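# Four arms sort stickered items into matching-color containers

## Task

Place every item inside the container whose color matches the color of the sticker on that item.

## Robot and tools

SETUP. Four identical i2rt Big YAM arms, named arm1, arm2, arm3 and arm4, work together. Each has six revolute joints, a two-finger gripper and a camera on its wrist. Four fixed room cameras also watch: cam_room_a1, cam_room_a2, cam_room_b1 and cam_room_b2. Wrist cameras are arm1_cam_wrist to arm4_cam_wrist. With joints 1 and 6 at zero and the hand level and pointing ahead, the wrist camera rides on top of the hand and looks toward the fingertips. Reach is roughly 1.0 m from the joint-1 axis.

FRAMES. Every pose is in one shared scene frame, in metres, origin on the floor, +z up. Each arm's foot faces its own +x. Calibrated feet: arm1 x=-0.644 y=+1.377 z=+0.914 quat_wxyz=(+0.682, +0.007, +0.004, +0.731); arm2 x=-0.655 y=-0.555 z=+0.928 quat_wxyz=(+0.747, +0.002, +0.000, -0.665); arm3 x=+0.651 y=-1.332 z=+0.868 quat_wxyz=(+0.663, -0.004, -0.006, -0.748); arm4 x=+0.648 y=+0.477 z=+0.879 quat_wxyz=(+0.687, +0.001, +0.003, +0.727). The "hand" point sits between the finger pads, about 1 cm short of the tips. Fingers point along the hand's +z; they open and close along its y. The printed hand position may be off, more so when the arm is stretched. hand_target is where the hand would be at the joint targets currently held.

move. One action for any subset of arms. Keys are arm1..arm4 plus cameras; an arm not named gets no new command but may still be driving toward an earlier target. Each arm's entry may hold:
- joints: absolute targets keyed by joint1_rad..joint6_rad (radians) and gripper_m (metres, fingertip gap). Ranges: joint1_rad -2.879 to 2.879 (rotation about the foot, positive counter-clockwise from above, 0 along the foot's facing); joint2_rad 0 to 3.141 (shoulder, 0 = upper arm back and about level, positive lifts then swings forward); joint3_rad 0 to 3.019 (elbow, 0 = folded, positive opens); joint4_rad -1.692 to 1.57 (hand pitch, positive tips fingers up); joint5_rad -1.57 to 1.57 (sideways hand swing, positive to the arm's right); joint6_rad -2.094 to 2.094 (hand roll, positive clockwise viewed from behind); gripper_m 0 to 0.093.
- target: one flat list of seven numbers [x, y, z, qw, qx, qy, qz], an absolute hand pose in the scene frame, metres and unit quaternion, same layout as the printed hand line. The hand moves in a straight line from its hand_target toward it. When target is given, joints may contain only gripper_m.
- speed: top path speed in m/s, 0.002 to 0.5, default 0.25; only valid with target. Rotation is capped at twice that value in rad/s.
All motions in one action begin together; all hand paths finish together, paced by the slowest. A path takes 0.5 to 10 s and is cut off at 10 s. Paths ignore obstacles and other arms. The controller clamps each step to 100 mm and 20 degrees from the measured hand, so hands lag, stray, may overshoot speed near full stretch, and often stop a centimetre or more away. Joint moves can swing the hand along wide curves. Unknown keys make the call invalid; out-of-range values get it refused, and after a refusal the rest of that reply's move, wait and finished_scene calls are skipped.
cameras: list of names, ["all"], or []; omitted means all for an empty move, none otherwise. Images are the latest frames and may trail the state slightly; the pictures line gives their order.

RESULT LINES. The move line lists each arm sent a motion with done or its worst status (e.g. time_out). joint_status and hand_status report how each motion ended: off_target = stopped away from target, may still push; time_out = could not finish, each joint then holds a target near where it was and keeps pushing (on_its_own lists them; send the reported position to relax it); not_followed = a safety check withheld the targets ("joint command not followed", or "pose unreachable" for a hand target), and the robot may keep trying them. on_its_own shows uncommanded behaviour; its "held at" is a target, not a reading. Arms under "as last shown" were not commanded and repeat old lines. Joint velocities are rad/s (gripper m/s); "within noise" means still. Joint torques are total drive output including gravity, with per-unit offset and noise; entries 3 and 4 flip sign beyond ±28 N m. Gripper: holding a hard item it reads up to about 0.005 m under the item's width (some up to 0.002 over); closed on nothing 0.000 to 0.003. Commanding about 0.005 m below the first-contact reading gives full force; go deeper for soft, small or round items. Release by sending a value well above the reading. An empty move returns full state, all images and the scene number.

wait: seconds 0 to 10; nothing new commanded; returns full state; cameras as in move.
zoom_image: camera name and region [x0, y0, x1, y1] in pixels of that camera's latest full image, origin top-left, at most 504 by 504.
read_manual: section "licences"; returns URDF licence text only.
finished_scene: scene = current scene number; ends it for good, so the items must already be packed and stay put without help.

CAUTIONS. Do not let items fall, leave the work area or hit the floor. Never let two arms press against each other, and never close a gripper on another arm's fingers; the clearance check can be late and ignores fingers, gripper housings and wrist cameras. Arms keep pushing after contact and can push hard; avoid slams and letting go of moving items. Holding loads, staying stretched or pushing at an unreachable pose heats motors: a MOTOR HOT line appears at 85 °C, and at 100 °C an OVER-TEMPERATURE FAULT drops that arm for 30 to 60 s or more; afterwards its keys read limit_stop_at_motor_heat and targets must be resent. Loose objects may get nudged by outside pushes now and then. Smooth motion and low effort are preferred.

Each tool is called after ">>>" as a command line: name --argument value for each argument, lists and objects as JSON in quotes; but a table of rows of numbers goes row by row, as --pt "numbers of a row", without its own name.

## Session

>>> move

Scene clock: 0.00 s.
Joint torques (N m): no reading
Motor temperatures (°C): arm1=[22 24 25 23 21 21 21] | arm2=[24 24 24 22 22 20 23] | arm3=[24 24 23 24 24 23 23] | arm4=[23 21 22 22 25 21 24]
Heat: arm1: hottest joint3_rad 25 °C; arm2: hottest joint1_rad 24 °C; arm3: hottest joint1_rad 24 °C; arm4: hottest joint5_rad 25 °C.
Joint velocities: within noise
arm1.joint_positions: joint1_rad=-0.126 joint2_rad=+0.534 joint3_rad=+1.403 joint4_rad=-1.611 joint5_rad=-0.026 joint6_rad=-0.127 gripper_m=+0.09396
arm1.joint_status: not commanded
arm1.hand: x=-0.6307 y=+1.5344 z=+1.4214 quat_wxyz=(-0.298, +0.671, -0.622, -0.272) (m; scene frame)
arm1.hand_target: x=-0.6306 y=+1.5327 z=+1.4326 quat_wxyz=(-0.308, +0.666, -0.618, -0.280) (m; scene frame)
arm1.hand_status: not commanded
arm2.joint_positions: joint1_rad=-0.045 joint2_rad=+0.390 joint3_rad=+1.428 joint4_rad=-1.186 joint5_rad=+0.166 joint6_rad=-0.774 gripper_m=+0.09396
arm2.joint_status: not commanded
arm2.hand: x=-0.6756 y=-0.6916 z=+1.5578 quat_wxyz=(-0.217, -0.319, -0.688, +0.615) (m; scene frame)
arm2.hand_target: x=-0.6760 y=-0.6854 z=+1.5652 quat_wxyz=(-0.221, -0.317, -0.681, +0.622) (m; scene frame)
arm2.hand_status: not commanded
arm3.joint_positions: joint1_rad=+0.075 joint2_rad=+0.276 joint3_rad=+1.523 joint4_rad=-1.599 joint5_rad=-0.185 joint6_rad=-0.597 gripper_m=+0.09396
arm3.joint_status: not commanded
arm3.hand: x=+0.6803 y=-1.3506 z=+1.4452 quat_wxyz=(-0.326, -0.350, -0.735, +0.481) (m; scene frame)
arm3.hand_target: x=+0.6804 y=-1.3484 z=+1.4507 quat_wxyz=(-0.328, -0.347, -0.731, +0.487) (m; scene frame)
arm3.hand_status: not commanded
arm4.joint_positions: joint1_rad=+0.109 joint2_rad=+0.555 joint3_rad=+1.556 joint4_rad=-1.251 joint5_rad=+0.178 joint6_rad=-0.775 gripper_m=+0.09396
arm4.joint_status: not commanded
arm4.hand: x=+0.6522 y=+0.6599 z=+1.5276 quat_wxyz=(-0.572, +0.731, -0.297, -0.221) (m; scene frame)
arm4.hand_target: x=+0.6531 y=+0.6547 z=+1.5360 quat_wxyz=(-0.580, +0.725, -0.296, -0.226) (m; scene frame)
arm4.hand_status: not commanded
pictures: arm1_cam_wrist, arm2_cam_wrist, arm3_cam_wrist, arm4_cam_wrist, cam_room_a1, cam_room_a2, cam_room_b1, cam_room_b2
Images, in order (width x height): arm1_cam_wrist 672x504, arm2_cam_wrist 672x504, arm3_cam_wrist 672x504, arm4_cam_wrist 672x504, cam_room_a1 672x504, cam_room_a2 672x504, cam_room_b1 672x504, cam_room_b2 672x504.

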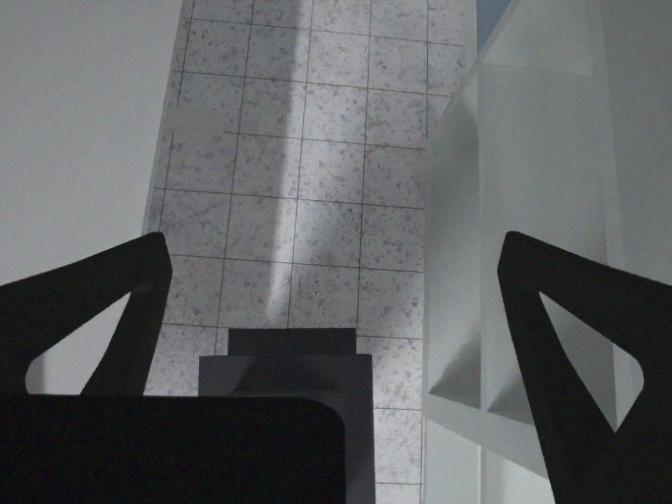

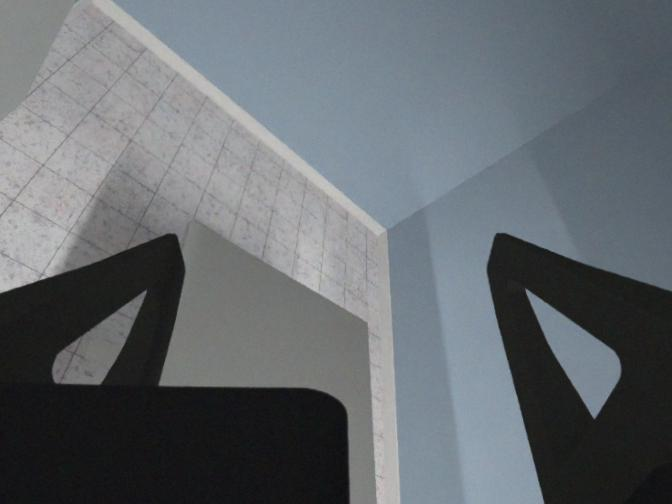

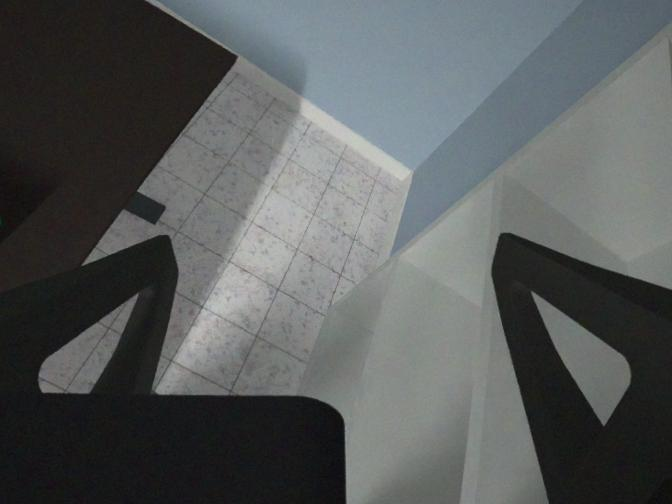

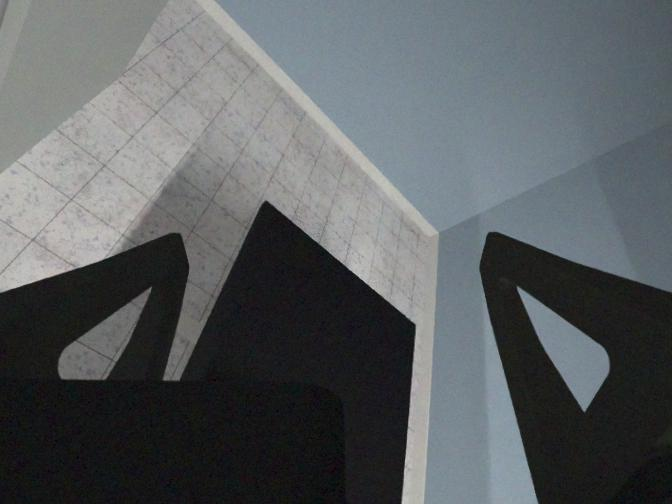

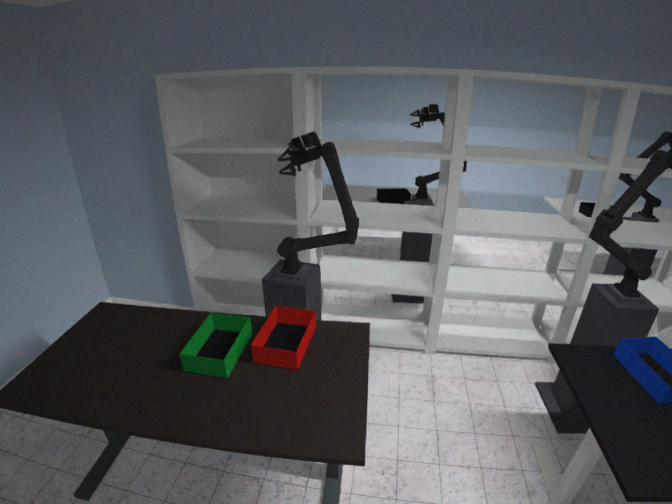

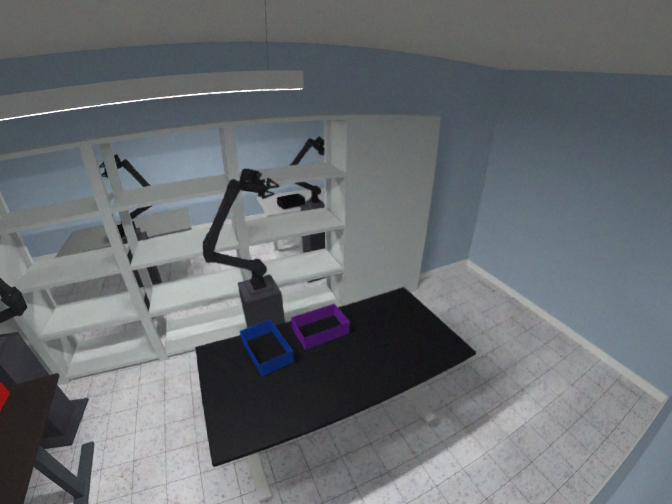

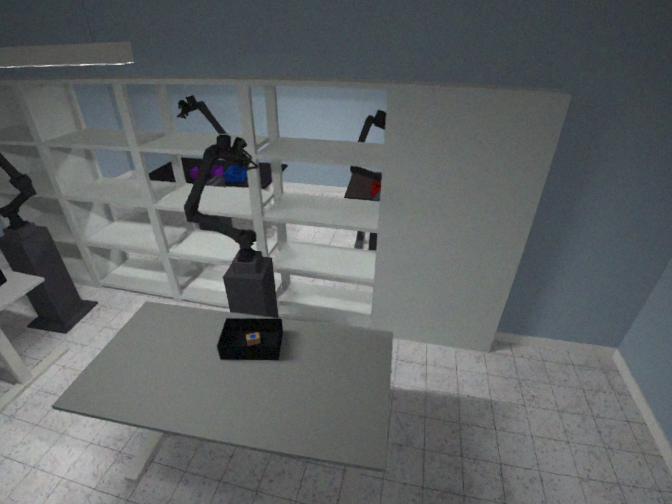

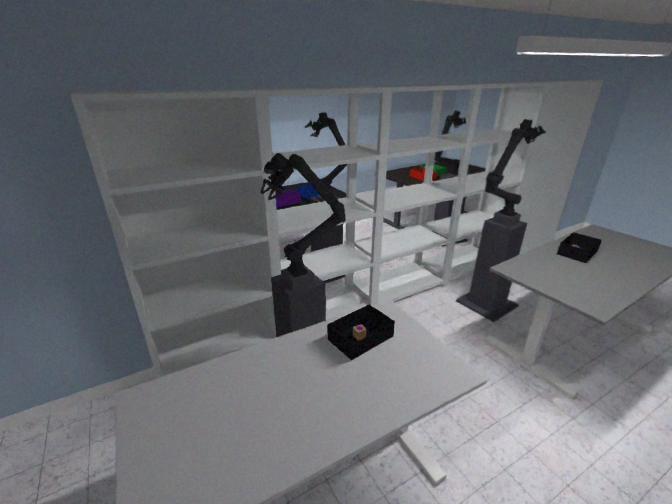

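>>> zoom_image --camera "cam_room_b1" --region '[180, 290, 320, 395]'

>>> zoom_image --camera "cam_room_b2" --region '[300, 290, 430, 388]'

>>> zoom_image --camera "cam_room_a1" --region '[150, 60, 654, 438]'

>>> zoom_image --camera "cam_room_b2" --region '[60, 60, 564, 438]'

>>> zoom_image --camera "cam_room_b1" --region '[0, 60, 504, 438]'

>>> zoom_image --camera "cam_room_a2" --region '[0, 60, 504, 438]'

Scaled by 3.600.

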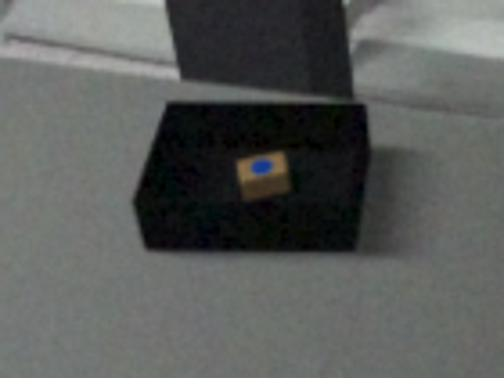

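Scaled by 3.877.

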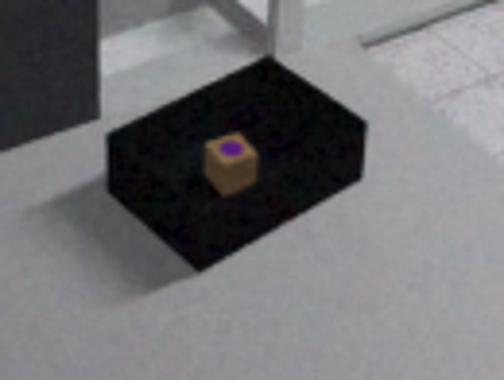

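Scaled by 1.000.

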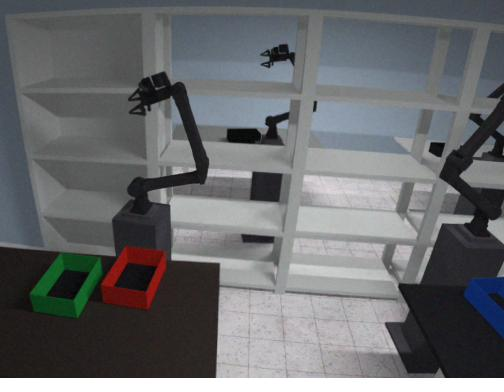

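Scaled by 1.000.

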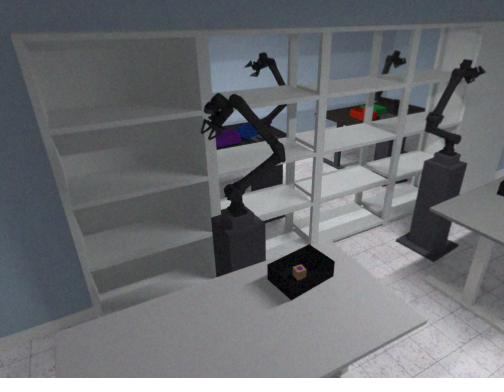

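Scaled by 1.000.

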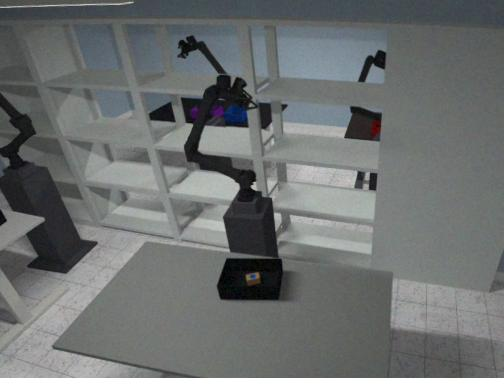

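Scaled by 1.000.

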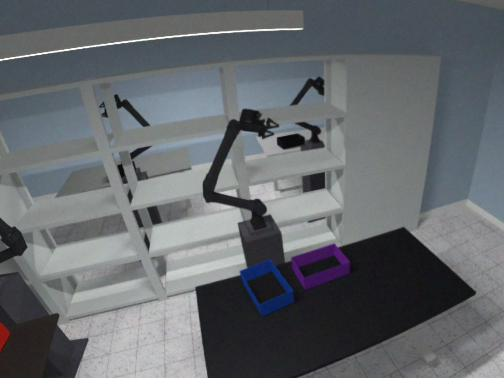

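>>> move --arm1 '{"joints": {"joint1_rad": 1.9, "joint2_rad": 1.25, "joint3_rad": 1.21, "joint4_rad": -1.53, "joint5_rad": 0, "joint6_rad": 0}}' --arm2 '{"joints": {"joint1_rad": -1.5, "joint2_rad": 1.25, "joint3_rad": 1.21, "joint4_rad": -1.53, "joint5_rad": 0, "joint6_rad": 0}}' --arm4 '{"joints": {"joint1_rad": -1.3, "joint2_rad": 1.25, "joint3_rad": 1.21, "joint4_rad": -1.53, "joint5_rad": 0, "joint6_rad": 0}}' --cameras '["all"]'

Scene clock: 71.63 s.
Joint torques (N m): arm1=[-2.08 -8.59 11.22 0.38 0.09 0.11] | arm2=[0.97 -9.88 10.39 0.28 -0.01 0.2] | arm3=[1.2 10.11 5.34 1.98 -0.05 -0.01] | arm4=[1.26 -10.99 9.76 -0.31 0.06 0.18]
Motor temperatures (°C): arm1=[22 24 29 23 21 21 21] | arm2=[24 25 27 23 22 20 23] | arm3=[24 25 24 24 24 23 23] | arm4=[23 22 27 22 24 21 24]
Heat: arm1: hottest joint3_rad 29 °C; arm2: hottest joint3_rad 27 °C; arm3: hottest joint2_rad 25 °C; arm4: hottest joint3_rad 27 °C.
move: arm1 done; arm2 done; arm4 done
Joint velocities: within noise
arm1.joint_positions: joint1_rad=+1.900 joint2_rad=+1.270 joint3_rad=+1.199 joint4_rad=-1.531 joint5_rad=-0.002 joint6_rad=-0.006 gripper_m=+0.09398
arm1.joint_status: all done
arm1.hand: x=-0.9608 y=+1.2419 z=+1.1583 quat_wxyz=(-0.005, +0.980, +0.200, +0.008) (m; scene frame)
arm1.hand_target: x=-0.9615 y=+1.2419 z=+1.1688 quat_wxyz=(-0.003, +0.980, +0.198, -0.008) (m; scene frame)
arm1.hand_status: not commanded
arm2.joint_positions: joint1_rad=-1.501 joint2_rad=+1.243 joint3_rad=+1.218 joint4_rad=-1.518 joint5_rad=+0.000 joint6_rad=-0.013 gripper_m=+0.09396
arm2.joint_status: all done
arm2.hand: x=-1.0024 y=-0.6211 z=+1.1830 quat_wxyz=(+0.000, -0.995, -0.100, +0.013) (m; scene frame)
arm2.hand_target: x=-0.9983 y=-0.6207 z=+1.1776 quat_wxyz=(+0.001, -0.996, -0.094, -0.001) (m; scene frame)
arm2.hand_status: not commanded
arm3: as last shown
arm4.joint_positions: joint1_rad=-1.302 joint2_rad=+1.263 joint3_rad=+1.192 joint4_rad=-1.520 joint5_rad=+0.000 joint6_rad=-0.013 gripper_m=+0.09397
arm4.joint_status: all done
arm4.hand: x=+0.9789 y=+0.5887 z=+1.1162 quat_wxyz=(+0.013, +0.168, -0.986, +0.003) (m; scene frame)
arm4.hand_target: x=+0.9794 y=+0.5899 z=+1.1275 quat_wxyz=(+0.002, +0.163, -0.987, +0.001) (m; scene frame)
arm4.hand_status: not commanded
pictures: arm1_cam_wrist, arm2_cam_wrist, arm3_cam_wrist, arm4_cam_wrist, cam_room_a1, cam_room_a2, cam_room_b1, cam_room_b2
Images, in order (width x height): arm1_cam_wrist 672x504, arm2_cam_wrist 672x504, arm3_cam_wrist 672x504, arm4_cam_wrist 672x504, cam_room_a1 672x504, cam_room_a2 672x504, cam_room_b1 672x504, cam_room_b2 672x504.

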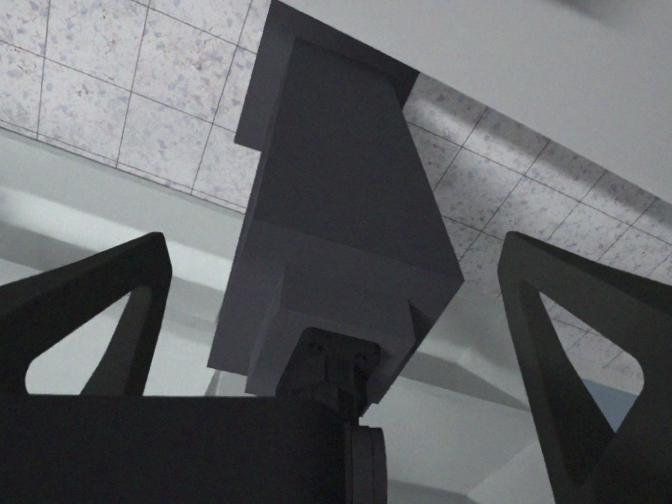

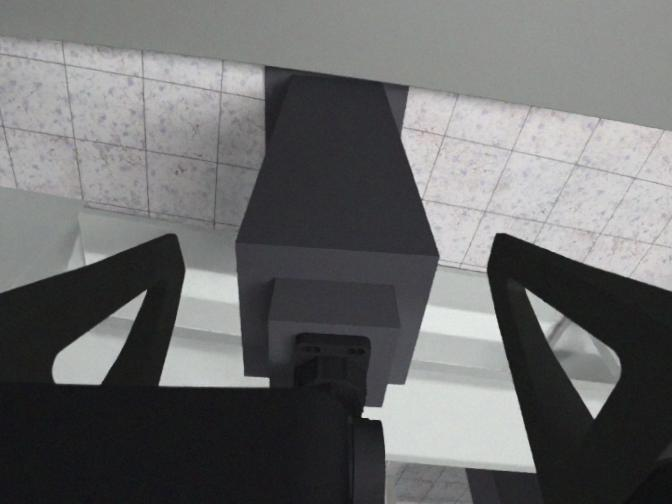

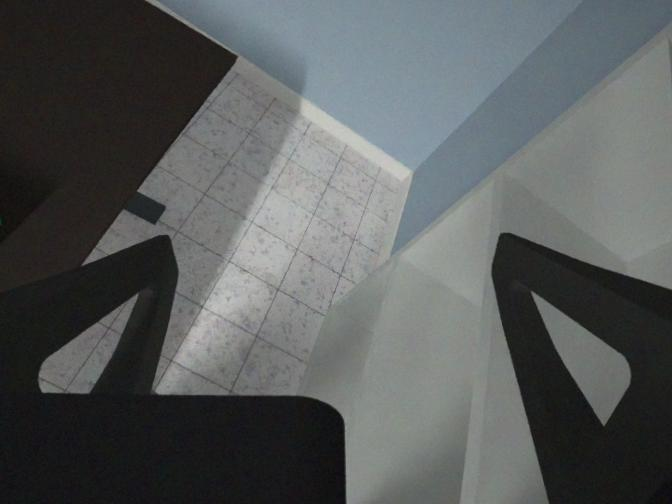

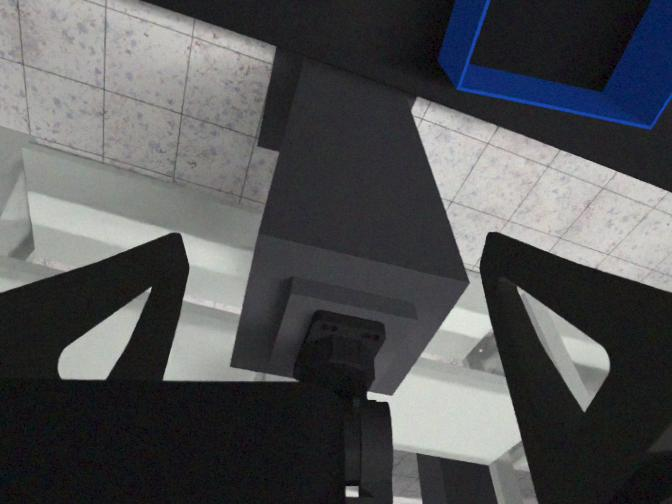

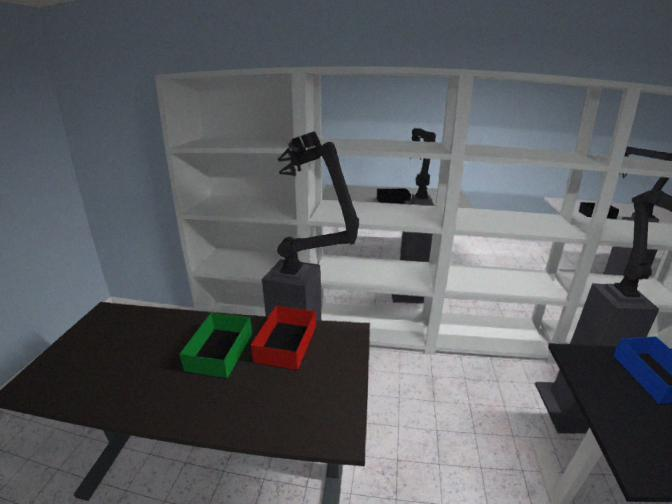

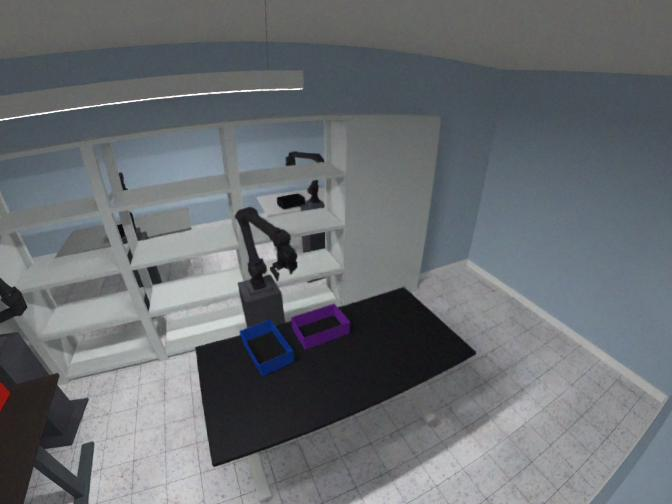

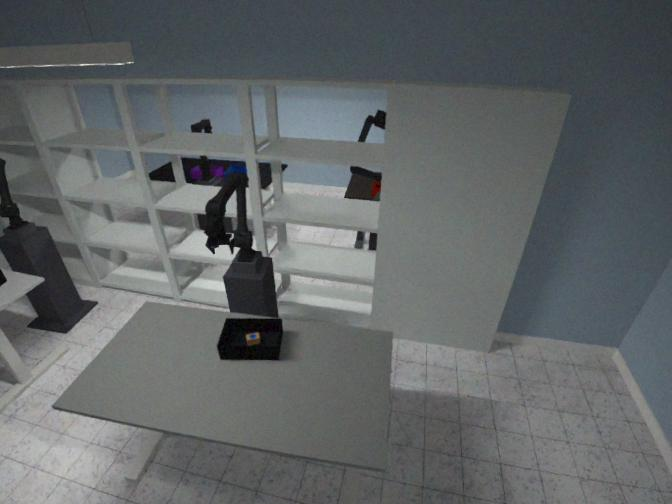

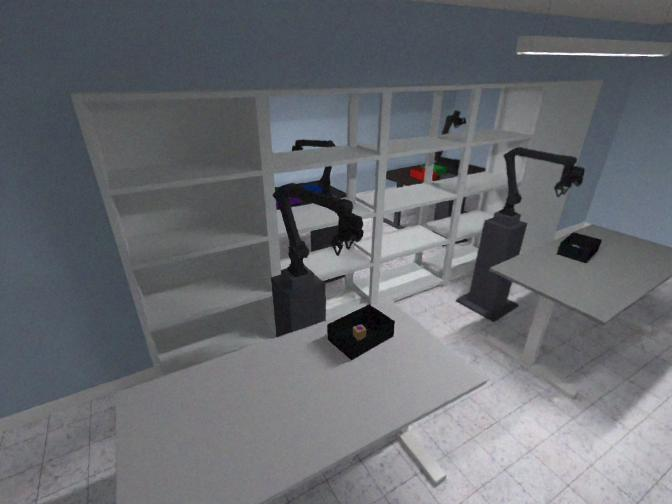

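>>> move --arm1 '{"joints": {"joint4_rad": -0.9}}' --arm2 '{"joints": {"joint4_rad": -0.9}}' --arm4 '{"joints": {"joint4_rad": -0.9}}' --cameras '["arm1_cam_wrist", "arm2_cam_wrist", "arm4_cam_wrist"]'

Scene clock: 86.13 s.
Joint torques (N m): arm1=[-1.55 -8.76 12.45 1.91 0.07 0.11] | arm2=[0.85 -11.11 11.47 2.69 -0.01 0.2] | arm3=[1.2 10.11 5.34 1.99 -0.05 0] | arm4=[0.97 -12.51 10.61 1.51 0.09 0.17]
Motor temperatures (°C): arm1=[22 25 31 23 21 21 21] | arm2=[24 25 29 22 22 20 23] | arm3=[24 25 24 24 24 23 23] | arm4=[23 22 28 22 24 21 24]
Heat: arm1: hottest joint3_rad 31 °C; arm2: hottest joint3_rad 29 °C; arm3: hottest joint2_rad 25 °C; arm4: hottest joint3_rad 28 °C.
move: arm1 done; arm2 done; arm4 done
Joint velocities: within noise
arm1.joint_positions: joint1_rad=+1.900 joint2_rad=+1.268 joint3_rad=+1.199 joint4_rad=-0.920 joint5_rad=-0.002 joint6_rad=-0.006 gripper_m=+0.09398
arm1.joint_status: all done
arm1.hand: x=-1.0911 y=+1.1867 z=+1.2010 quat_wxyz=(+0.054, +0.936, +0.193, -0.288) (m; scene frame)
arm1.hand_target: x=-1.0942 y=+1.1857 z=+1.2179 quat_wxyz=(+0.059, +0.930, +0.189, -0.311) (m; scene frame)
arm1.hand_status: not commanded
arm2.joint_positions: joint1_rad=-1.501 joint2_rad=+1.243 joint3_rad=+1.218 joint4_rad=-0.918 joint5_rad=+0.000 joint6_rad=-0.013 gripper_m=+0.09396
arm2.joint_status: all done
arm2.hand: x=-1.1379 y=-0.6468 z=+1.2294 quat_wxyz=(-0.025, -0.947, -0.095, +0.307) (m; scene frame)
arm2.hand_target: x=-1.1407 y=-0.6479 z=+1.2244 quat_wxyz=(-0.028, -0.947, -0.090, +0.308) (m; scene frame)
arm2.hand_status: not commanded
arm3: as last shown
arm4.joint_positions: joint1_rad=-1.302 joint2_rad=+1.262 joint3_rad=+1.192 joint4_rad=-0.916 joint5_rad=+0.000 joint6_rad=-0.013 gripper_m=+0.09397
arm4.joint_status: all done
arm4.hand: x=+1.1121 y=+0.6336 z=+1.1565 quat_wxyz=(-0.282, +0.161, -0.945, -0.043) (m; scene frame)
arm4.hand_target: x=+1.1168 y=+0.6366 z=+1.1741 quat_wxyz=(-0.304, +0.155, -0.939, -0.049) (m; scene frame)
arm4.hand_status: not commanded
pictures: arm1_cam_wrist, arm2_cam_wrist, arm4_cam_wrist
Images, in order (width x height): arm1_cam_wrist 672x504, arm2_cam_wrist 672x504, arm4_cam_wrist 672x504.

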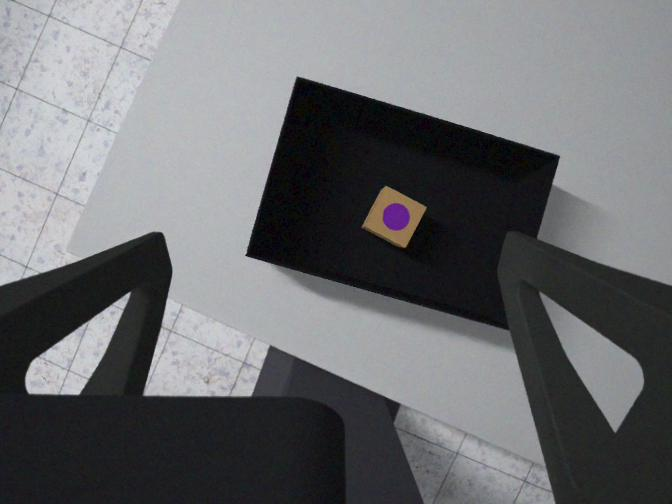

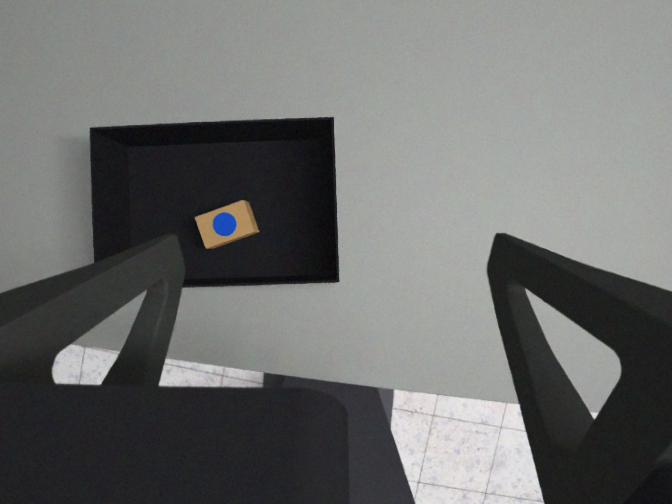

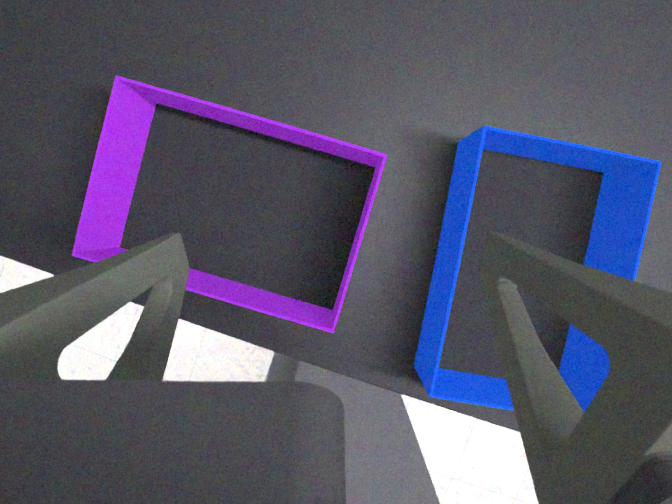

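>>> zoom_image --camera "arm2_cam_wrist" --region '[165, 180, 285, 270]'

>>> zoom_image --camera "arm1_cam_wrist" --region '[335, 170, 455, 260]'

Scaled by 4.200.

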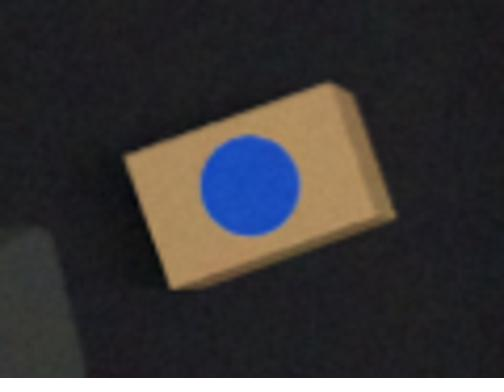

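Scaled by 4.200.

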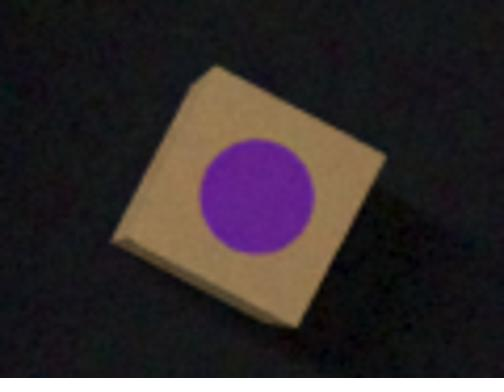

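>>> move --arm2 '{"target": [-1.087, -0.785, 1.05, 0, -0.8682, 0.4962, 0]}' --arm3 '{"joints": {"joint1_rad": -1.45, "joint2_rad": 0.9, "joint3_rad": 1.3, "joint4_rad": -0.4, "joint5_rad": 0, "joint6_rad": 0}}' --cameras '["arm2_cam_wrist", "arm3_cam_wrist"]'

Scene clock: 140.47 s.
Joint torques (N m): arm1=[-1.38 -9 12.4 2 0.08 0.09] | arm2=[1.49 -14.21 14.63 0.08 -0.01 0.22] | arm3=[-15.33 -5.54 15.27 7.49 5.81 -0.39] | arm4=[1.14 -12.4 10.55 1.43 0.07 0.18]
Motor temperatures (°C): arm1=[22 25 34 24 21 21 21] | arm2=[24 25 32 23 22 20 23] | arm3=[24 25 25 24 30 23 23] | arm4=[23 23 32 22 24 21 24]
Heat: arm1: hottest joint3_rad 34 °C; arm2: hottest joint3_rad 32 °C; arm3: hottest joint5_rad 30 °C; arm4: hottest joint3_rad 32 °C.
move: arm2 off_target; arm3 time_out
Joint velocities: within noise
arm1.joint_positions: joint1_rad=+1.900 joint2_rad=+1.268 joint3_rad=+1.199 joint4_rad=-0.919 joint5_rad=-0.002 joint6_rad=-0.006 gripper_m=+0.09398
arm1.joint_status: not commanded
arm1.hand: x=-1.0912 y=+1.1867 z=+1.2010 quat_wxyz=(+0.054, +0.936, +0.193, -0.288) (m; scene frame)
arm1.hand_target: x=-1.0943 y=+1.1857 z=+1.2179 quat_wxyz=(+0.059, +0.930, +0.189, -0.311) (m; scene frame)
arm1.hand_status: not commanded
arm2.joint_positions: joint1_rad=-1.208 joint2_rad=+1.648 joint3_rad=+1.269 joint4_rad=-1.205 joint5_rad=+0.000 joint6_rad=+1.512 gripper_m=+0.09397
arm2.joint_status: not commanded
arm2.hand: x=-1.0728 y=-0.7724 z=+1.0424 quat_wxyz=(+0.007, -0.870, +0.493, -0.003) (m; scene frame)
arm2.hand_target: x=-1.0863 y=-0.7846 z=+1.0500 quat_wxyz=(+0.000, -0.868, +0.496, +0.000) (m; scene frame)
arm2.hand_status: off_target (0.020 m and 1.0 deg from the pose sent, 0.232 m and 78.5 deg at the start)
arm3.joint_positions: joint1_rad=-1.209 joint2_rad=+0.903 joint3_rad=+1.231 joint4_rad=-0.533 joint5_rad=-0.235 joint6_rad=+0.033 gripper_m=+0.09367
arm3.joint_status: joint1_rad time_out (moved -1.284 of -1.525); joint4_rad time_out (moved +1.066 of +1.199); joint5_rad time_out (moved -0.050 of +0.185); the others done
arm3.on_its_own: joint1_rad reads -1.209 and still pushes toward -1.450 since a time_out; joint4_rad reads -0.533 and still pushes toward -0.400 since a time_out; joint5_rad reads -0.235 and still pushes toward -0.085 since a time_out (your +0.000 is given up)
arm3.hand: x=+0.2342 y=-1.4674 z=+1.4132 quat_wxyz=(-0.181, -0.757, -0.149, +0.609) (m; scene frame)
arm3.hand_target: x=+0.2133 y=-1.3374 z=+1.4851 quat_wxyz=(-0.035, -0.707, -0.025, +0.706) (m; scene frame)
arm3.hand_status: not commanded
arm4: as last shown
pictures: arm2_cam_wrist, arm3_cam_wrist
Images, in order (width x height): arm2_cam_wrist 672x504, arm3_cam_wrist 672x504.

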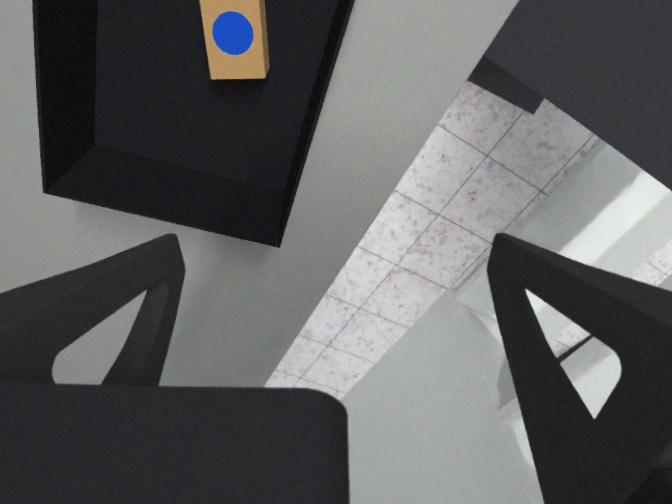

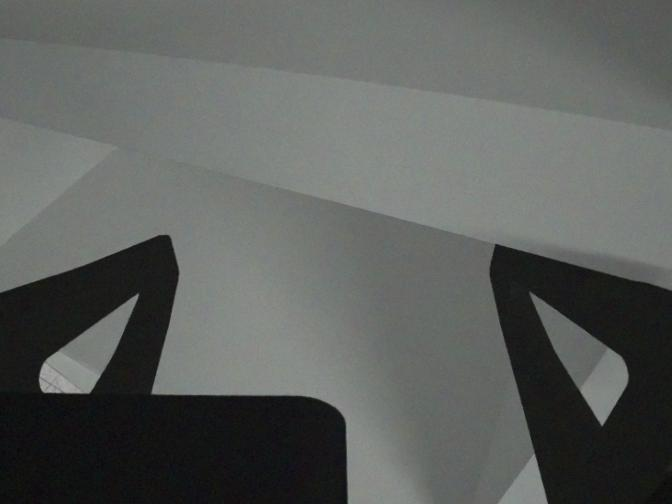

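>>> move --arm3 '{"joints": {"joint1_rad": -0.8, "joint2_rad": 0.5, "joint3_rad": 1.2, "joint4_rad": -0.7, "joint5_rad": 0, "joint6_rad": 0}}' --cameras '["arm3_cam_wrist", "cam_room_a1", "cam_room_b1", "cam_room_a2"]'

Scene clock: 145.97 s.
Joint torques (N m): arm1=[-1.26 -9.17 12.41 2.04 0.11 0.12] | arm2=[1.38 -14.33 14.65 0.08 -0.02 0.2] | arm3=[2.08 1.49 9.21 1.52 0.06 0.03] | arm4=[0.79 -11.93 10.61 1.46 0.06 0.16]
Motor temperatures (°C): arm1=[22 25 34 24 21 21 21] | arm2=[24 25 33 22 22 20 23] | arm3=[25 25 26 24 37 23 23] | arm4=[23 23 33 22 24 21 24]
Heat: arm1: hottest joint3_rad 34 °C; arm2: hottest joint3_rad 33 °C; arm3: hottest joint5_rad 37 °C; arm4: hottest joint3_rad 33 °C.
move: arm3 done
Joint velocities: within noise
arm1, arm2, arm4: as last shown
arm2.joint_positions: joint1_rad=-1.208 joint2_rad=+1.648 joint3_rad=+1.269 joint4_rad=-1.205 joint5_rad=+0.000 joint6_rad=+1.513 gripper_m=+0.09397
arm2.hand: x=-1.0728 y=-0.7724 z=+1.0424 quat_wxyz=(+0.007, -0.870, +0.494, -0.003) (m; scene frame)
arm3.joint_positions: joint1_rad=-0.810 joint2_rad=+0.507 joint3_rad=+1.188 joint4_rad=-0.696 joint5_rad=-0.001 joint6_rad=-0.008 gripper_m=+0.09390
arm3.joint_status: all done
arm3.hand: x=+0.4363 y=-1.4821 z=+1.4797 quat_wxyz=(-0.223, -0.674, -0.222, +0.668) (m; scene frame)
arm3.hand_target: x=+0.4429 y=-1.4802 z=+1.4871 quat_wxyz=(-0.231, -0.669, -0.221, +0.671) (m; scene frame)
arm3.hand_status: not commanded
pictures: arm3_cam_wrist, cam_room_a1, cam_room_a2, cam_room_b1
Images, in order (width x height): arm3_cam_wrist 672x504, cam_room_a1 672x504, cam_room_a2 672x504, cam_room_b1 672x504.

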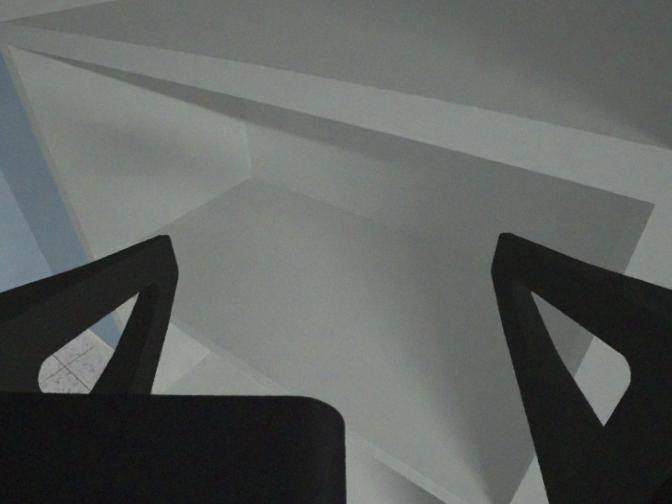

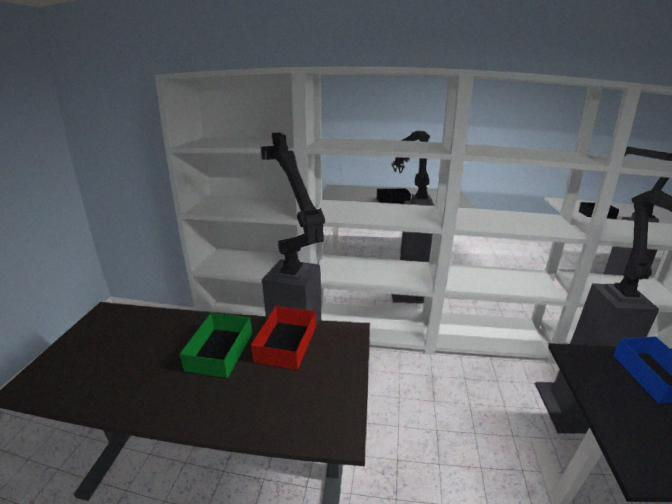

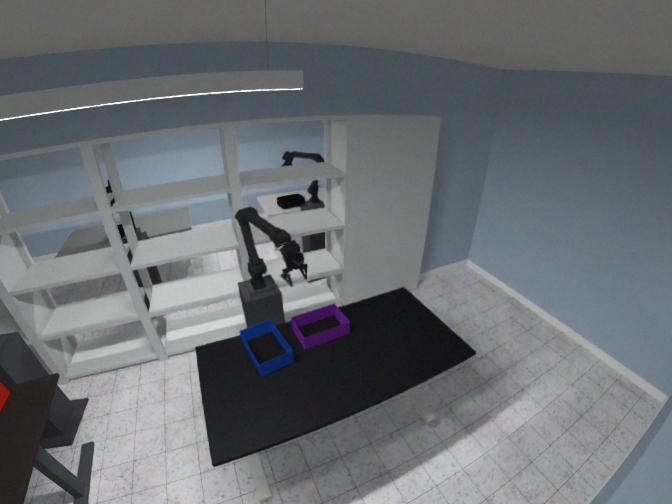

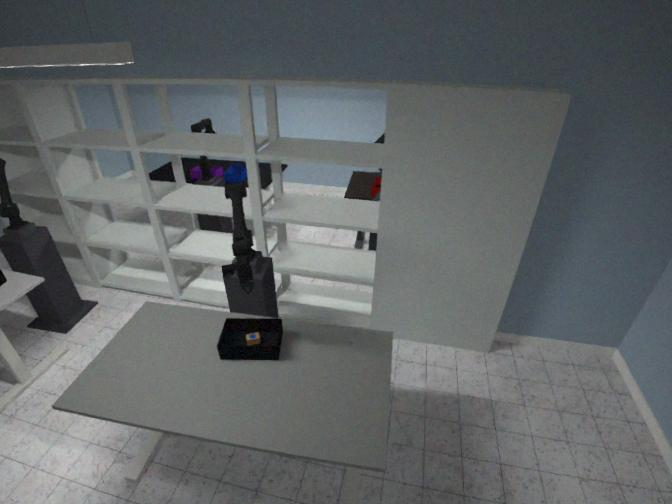

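>>> move --arm2 '{"target": [-1.13, -0.785, 1.02, -0.0569, -0.9419, -0.2568, 0.2088]}' --arm3 '{"joints": {"joint1_rad": -1.7, "joint2_rad": 0.6, "joint3_rad": 0.75, "joint4_rad": -0.3}}' --cameras '["arm2_cam_wrist", "arm3_cam_wrist"]'

Scene clock: 221.57 s.
Joint torques (N m): arm1=[-2.08 -8.94 12.56 1.98 0.07 0.05] | arm2=[-0.03 -17.03 9.03 2.24 -0.21 -0.06] | arm3=[0.56 -2.26 10.11 2.48 0.01 0.02] | arm4=[0.91 -12.28 10.52 1.43 0.09 0.13]
Motor temperatures (°C): arm1=[22 25 35 24 21 21 21] | arm2=[24 26 37 22 22 20 23] | arm3=[24 24 28 24 26 23 23] | arm4=[23 23 35 22 24 21 24]
Heat: arm1: hottest joint3_rad 35 °C; arm2: hottest joint3_rad 37 °C; arm3: hottest joint3_rad 28 °C; arm4: hottest joint3_rad 35 °C.
move: arm2 done; arm3 done
Joint velocities: within noise
arm1, arm4: as last shown
arm2.joint_positions: joint1_rad=-1.241 joint2_rad=+1.593 joint3_rad=+1.068 joint4_rad=-0.622 joint5_rad=-0.038 joint6_rad=-0.071 gripper_m=+0.09397
arm2.joint_status: not commanded
arm2.hand: x=-1.1305 y=-0.7899 z=+1.0184 quat_wxyz=(-0.056, -0.944, -0.254, +0.202) (m; scene frame)
arm2.hand_target: x=-1.1300 y=-0.7852 z=+1.0201 quat_wxyz=(-0.057, -0.942, -0.257, +0.209) (m; scene frame)
arm2.hand_status: done (0.005 m and 0.9 deg from the pose sent, 0.063 m and 92.5 deg at the start)
arm3.joint_positions: joint1_rad=-1.691 joint2_rad=+0.606 joint3_rad=+0.747 joint4_rad=-0.317 joint5_rad=+0.000 joint6_rad=-0.007 gripper_m=+0.09391
arm3.joint_status: all done
arm3.hand: x=+0.2918 y=-1.2373 z=+1.2785 quat_wxyz=(+0.074, -0.762, +0.094, +0.636) (m; scene frame)
arm3.hand_target: x=+0.2935 y=-1.2343 z=+1.2865 quat_wxyz=(+0.076, -0.753, +0.099, +0.646) (m; scene frame)
arm3.hand_status: not commanded
pictures: arm2_cam_wrist, arm3_cam_wrist
Images, in order (width x height): arm2_cam_wrist 672x504, arm3_cam_wrist 672x504.

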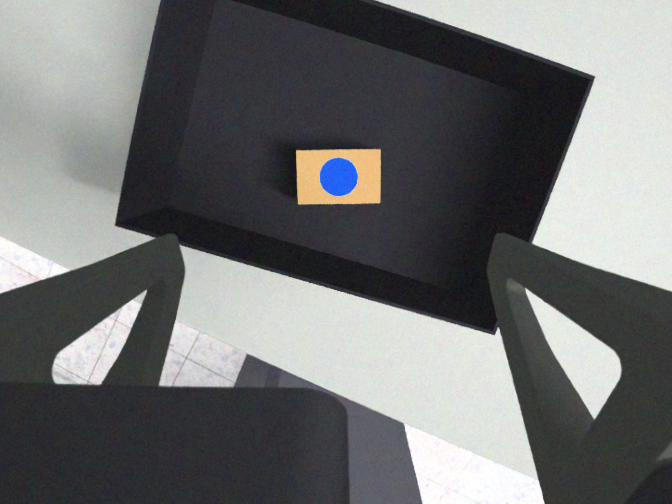

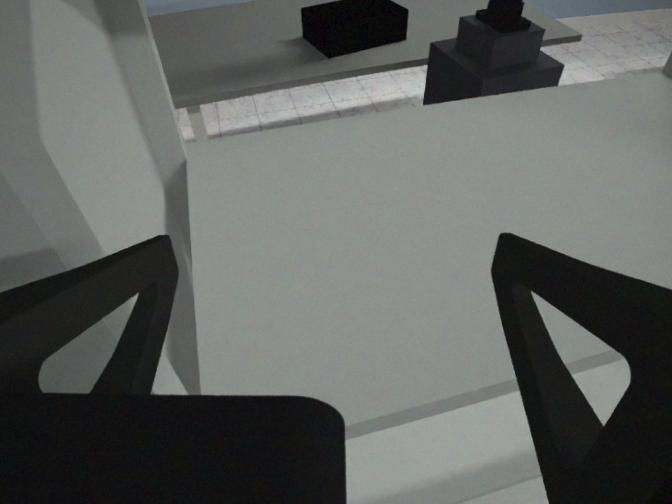

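>>> move --arm2 '{"target": [-1.129, -0.784, 0.87, -0.0569, -0.9419, -0.2568, 0.2088]}' --cameras '["arm2_cam_wrist", "cam_room_b1"]'

Scene clock: 246.07 s.
Joint torques (N m): arm1=[-2.14 -8.82 12.44 2.02 0.11 0.09] | arm2=[0.03 -16.21 7.32 2.32 -0.2 -0.07] | arm3=[0.67 -2.14 10.13 2.51 0.01 0.01] | arm4=[0.91 -12.34 10.62 1.48 0.09 0.18]
Motor temperatures (°C): arm1=[22 25 36 24 21 21 21] | arm2=[24 26 33 22 22 20 23] | arm3=[24 24 29 24 26 23 23] | arm4=[23 23 35 22 24 21 24]
Heat: arm1: hottest joint3_rad 36 °C; arm2: hottest joint3_rad 33 °C; arm3: hottest joint3_rad 29 °C; arm4: hottest joint3_rad 35 °C.
move: arm2 done
Joint velocities: within noise
arm1, arm3, arm4: as last shown
arm2.joint_positions: joint1_rad=-1.241 joint2_rad=+1.852 joint3_rad=+0.930 joint4_rad=-0.214 joint5_rad=-0.039 joint6_rad=-0.071 gripper_m=+0.09397
arm2.joint_status: not commanded
arm2.hand: x=-1.1268 y=-0.7879 z=+0.8743 quat_wxyz=(-0.057, -0.943, -0.254, +0.207) (m; scene frame)
arm2.hand_target: x=-1.1288 y=-0.7841 z=+0.8701 quat_wxyz=(-0.057, -0.942, -0.257, +0.209) (m; scene frame)
arm2.hand_status: done (0.006 m and 0.4 deg from the pose sent, 0.148 m and 0.9 deg at the start)
pictures: arm2_cam_wrist, cam_room_b1
Images, in order (width x height): arm2_cam_wrist 672x504, cam_room_b1 672x504.

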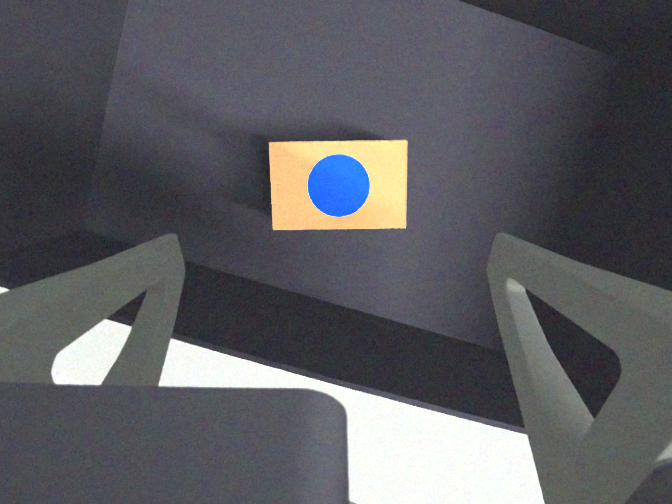

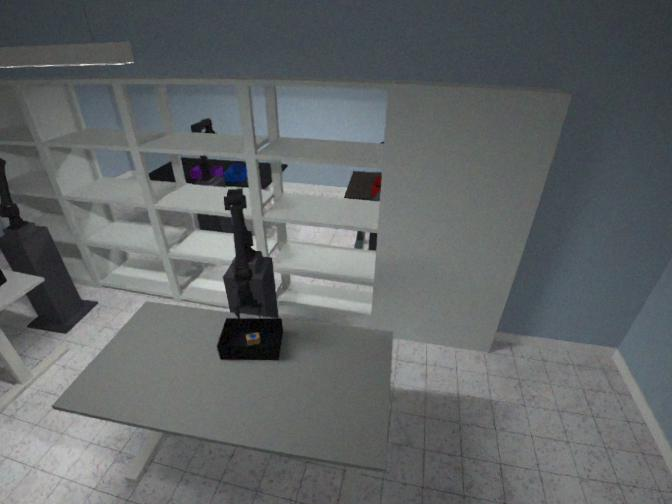

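>>> move --arm2 '{"target": [-1.133, -0.783, 0.785, -0.0569, -0.9419, -0.2568, 0.2088], "speed": 0.15}' --cameras '["arm2_cam_wrist"]'

Scene clock: 259.50 s.
Joint torques (N m): arm1=[-1.67 -8.7 12.3 2.06 0.07 0.1] | arm2=[0.15 -15.97 6.71 2.24 -0.08 -0.08] | arm3=[0.73 -2.26 10.11 2.5 0 0.02] | arm4=[0.91 -12.86 10.56 1.42 0.07 0.14]
Motor temperatures (°C): arm1=[22 25 36 24 21 21 21] | arm2=[24 26 31 22 22 20 23] | arm3=[24 24 30 24 26 23 23] | arm4=[23 23 36 22 24 21 24]
Heat: arm1: hottest joint3_rad 36 °C; arm2: hottest joint3_rad 31 °C; arm3: hottest joint3_rad 30 °C; arm4: hottest joint3_rad 36 °C.
move: arm2 done
Joint velocities: within noise
arm1, arm3, arm4: as last shown
arm2.joint_positions: joint1_rad=-1.249 joint2_rad=+2.054 joint3_rad=+0.930 joint4_rad=-0.010 joint5_rad=-0.044 joint6_rad=-0.076 gripper_m=+0.09397
arm2.joint_status: not commanded
arm2.hand: x=-1.1286 y=-0.7853 z=+0.7934 quat_wxyz=(-0.059, -0.943, -0.254, +0.208) (m; scene frame)
arm2.hand_target: x=-1.1328 y=-0.7829 z=+0.7853 quat_wxyz=(-0.057, -0.942, -0.257, +0.209) (m; scene frame)
arm2.hand_status: done (0.010 m and 0.5 deg from the pose sent, 0.090 m and 0.4 deg at the start)
pictures: arm2_cam_wrist
Images, in order (width x height): arm2_cam_wrist 672x504.

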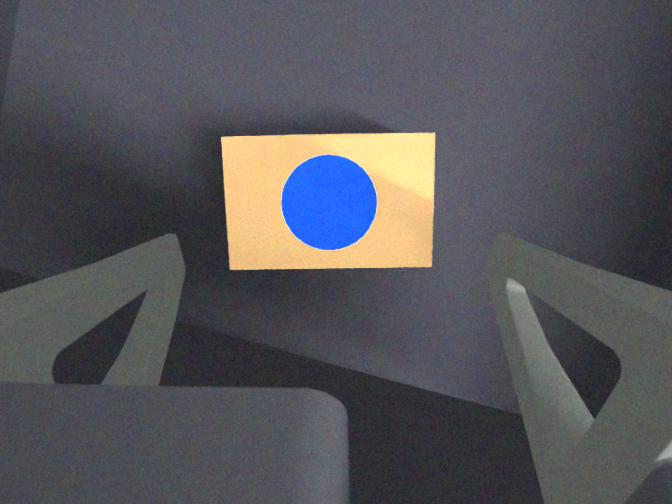

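>>> move --arm2 '{"target": [-1.14, -0.787, 0.737, -0.0569, -0.9419, -0.2568, 0.2088], "speed": 0.1}' --cameras '["arm2_cam_wrist"]'

Scene clock: 271.20 s.
Joint torques (N m): arm1=[-1.2 -8.88 12.44 2.17 0.08 0.13] | arm2=[0.44 -16.32 6.64 2.04 0.06 -0.06] | arm3=[0.62 -2.32 10.14 2.52 0.02 0.02] | arm4=[1.2 -12.1 10.5 1.54 0.08 0.17]
Motor temperatures (°C): arm1=[22 25 36 24 21 21 21] | arm2=[24 26 30 22 22 20 23] | arm3=[24 24 30 24 26 23 23] | arm4=[23 24 36 22 24 21 24]
Heat: arm1: hottest joint3_rad 36 °C; arm2: hottest joint3_rad 30 °C; arm3: hottest joint3_rad 30 °C; arm4: hottest joint3_rad 36 °C.
move: arm2 off_target
Joint velocities: within noise
arm1, arm3, arm4: as last shown
arm2.joint_positions: joint1_rad=-1.250 joint2_rad=+2.184 joint3_rad=+0.971 joint4_rad=+0.080 joint5_rad=-0.046 joint6_rad=-0.076 gripper_m=+0.09397
arm2.joint_status: not commanded
arm2.hand: x=-1.1344 y=-0.7877 z=+0.7470 quat_wxyz=(-0.060, -0.943, -0.253, +0.208) (m; scene frame)
arm2.hand_target: x=-1.1396 y=-0.7869 z=+0.7373 quat_wxyz=(-0.057, -0.942, -0.257, +0.209) (m; scene frame)
arm2.hand_status: off_target (0.012 m and 0.6 deg from the pose sent, 0.058 m and 0.5 deg at the start)
pictures: arm2_cam_wrist
Images, in order (width x height): arm2_cam_wrist 672x504.

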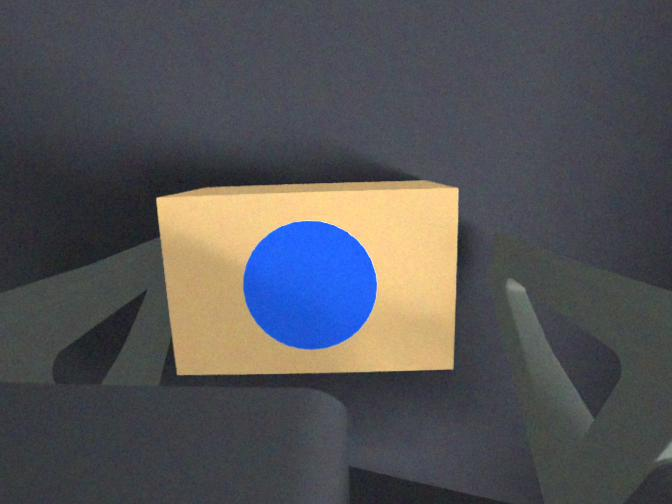

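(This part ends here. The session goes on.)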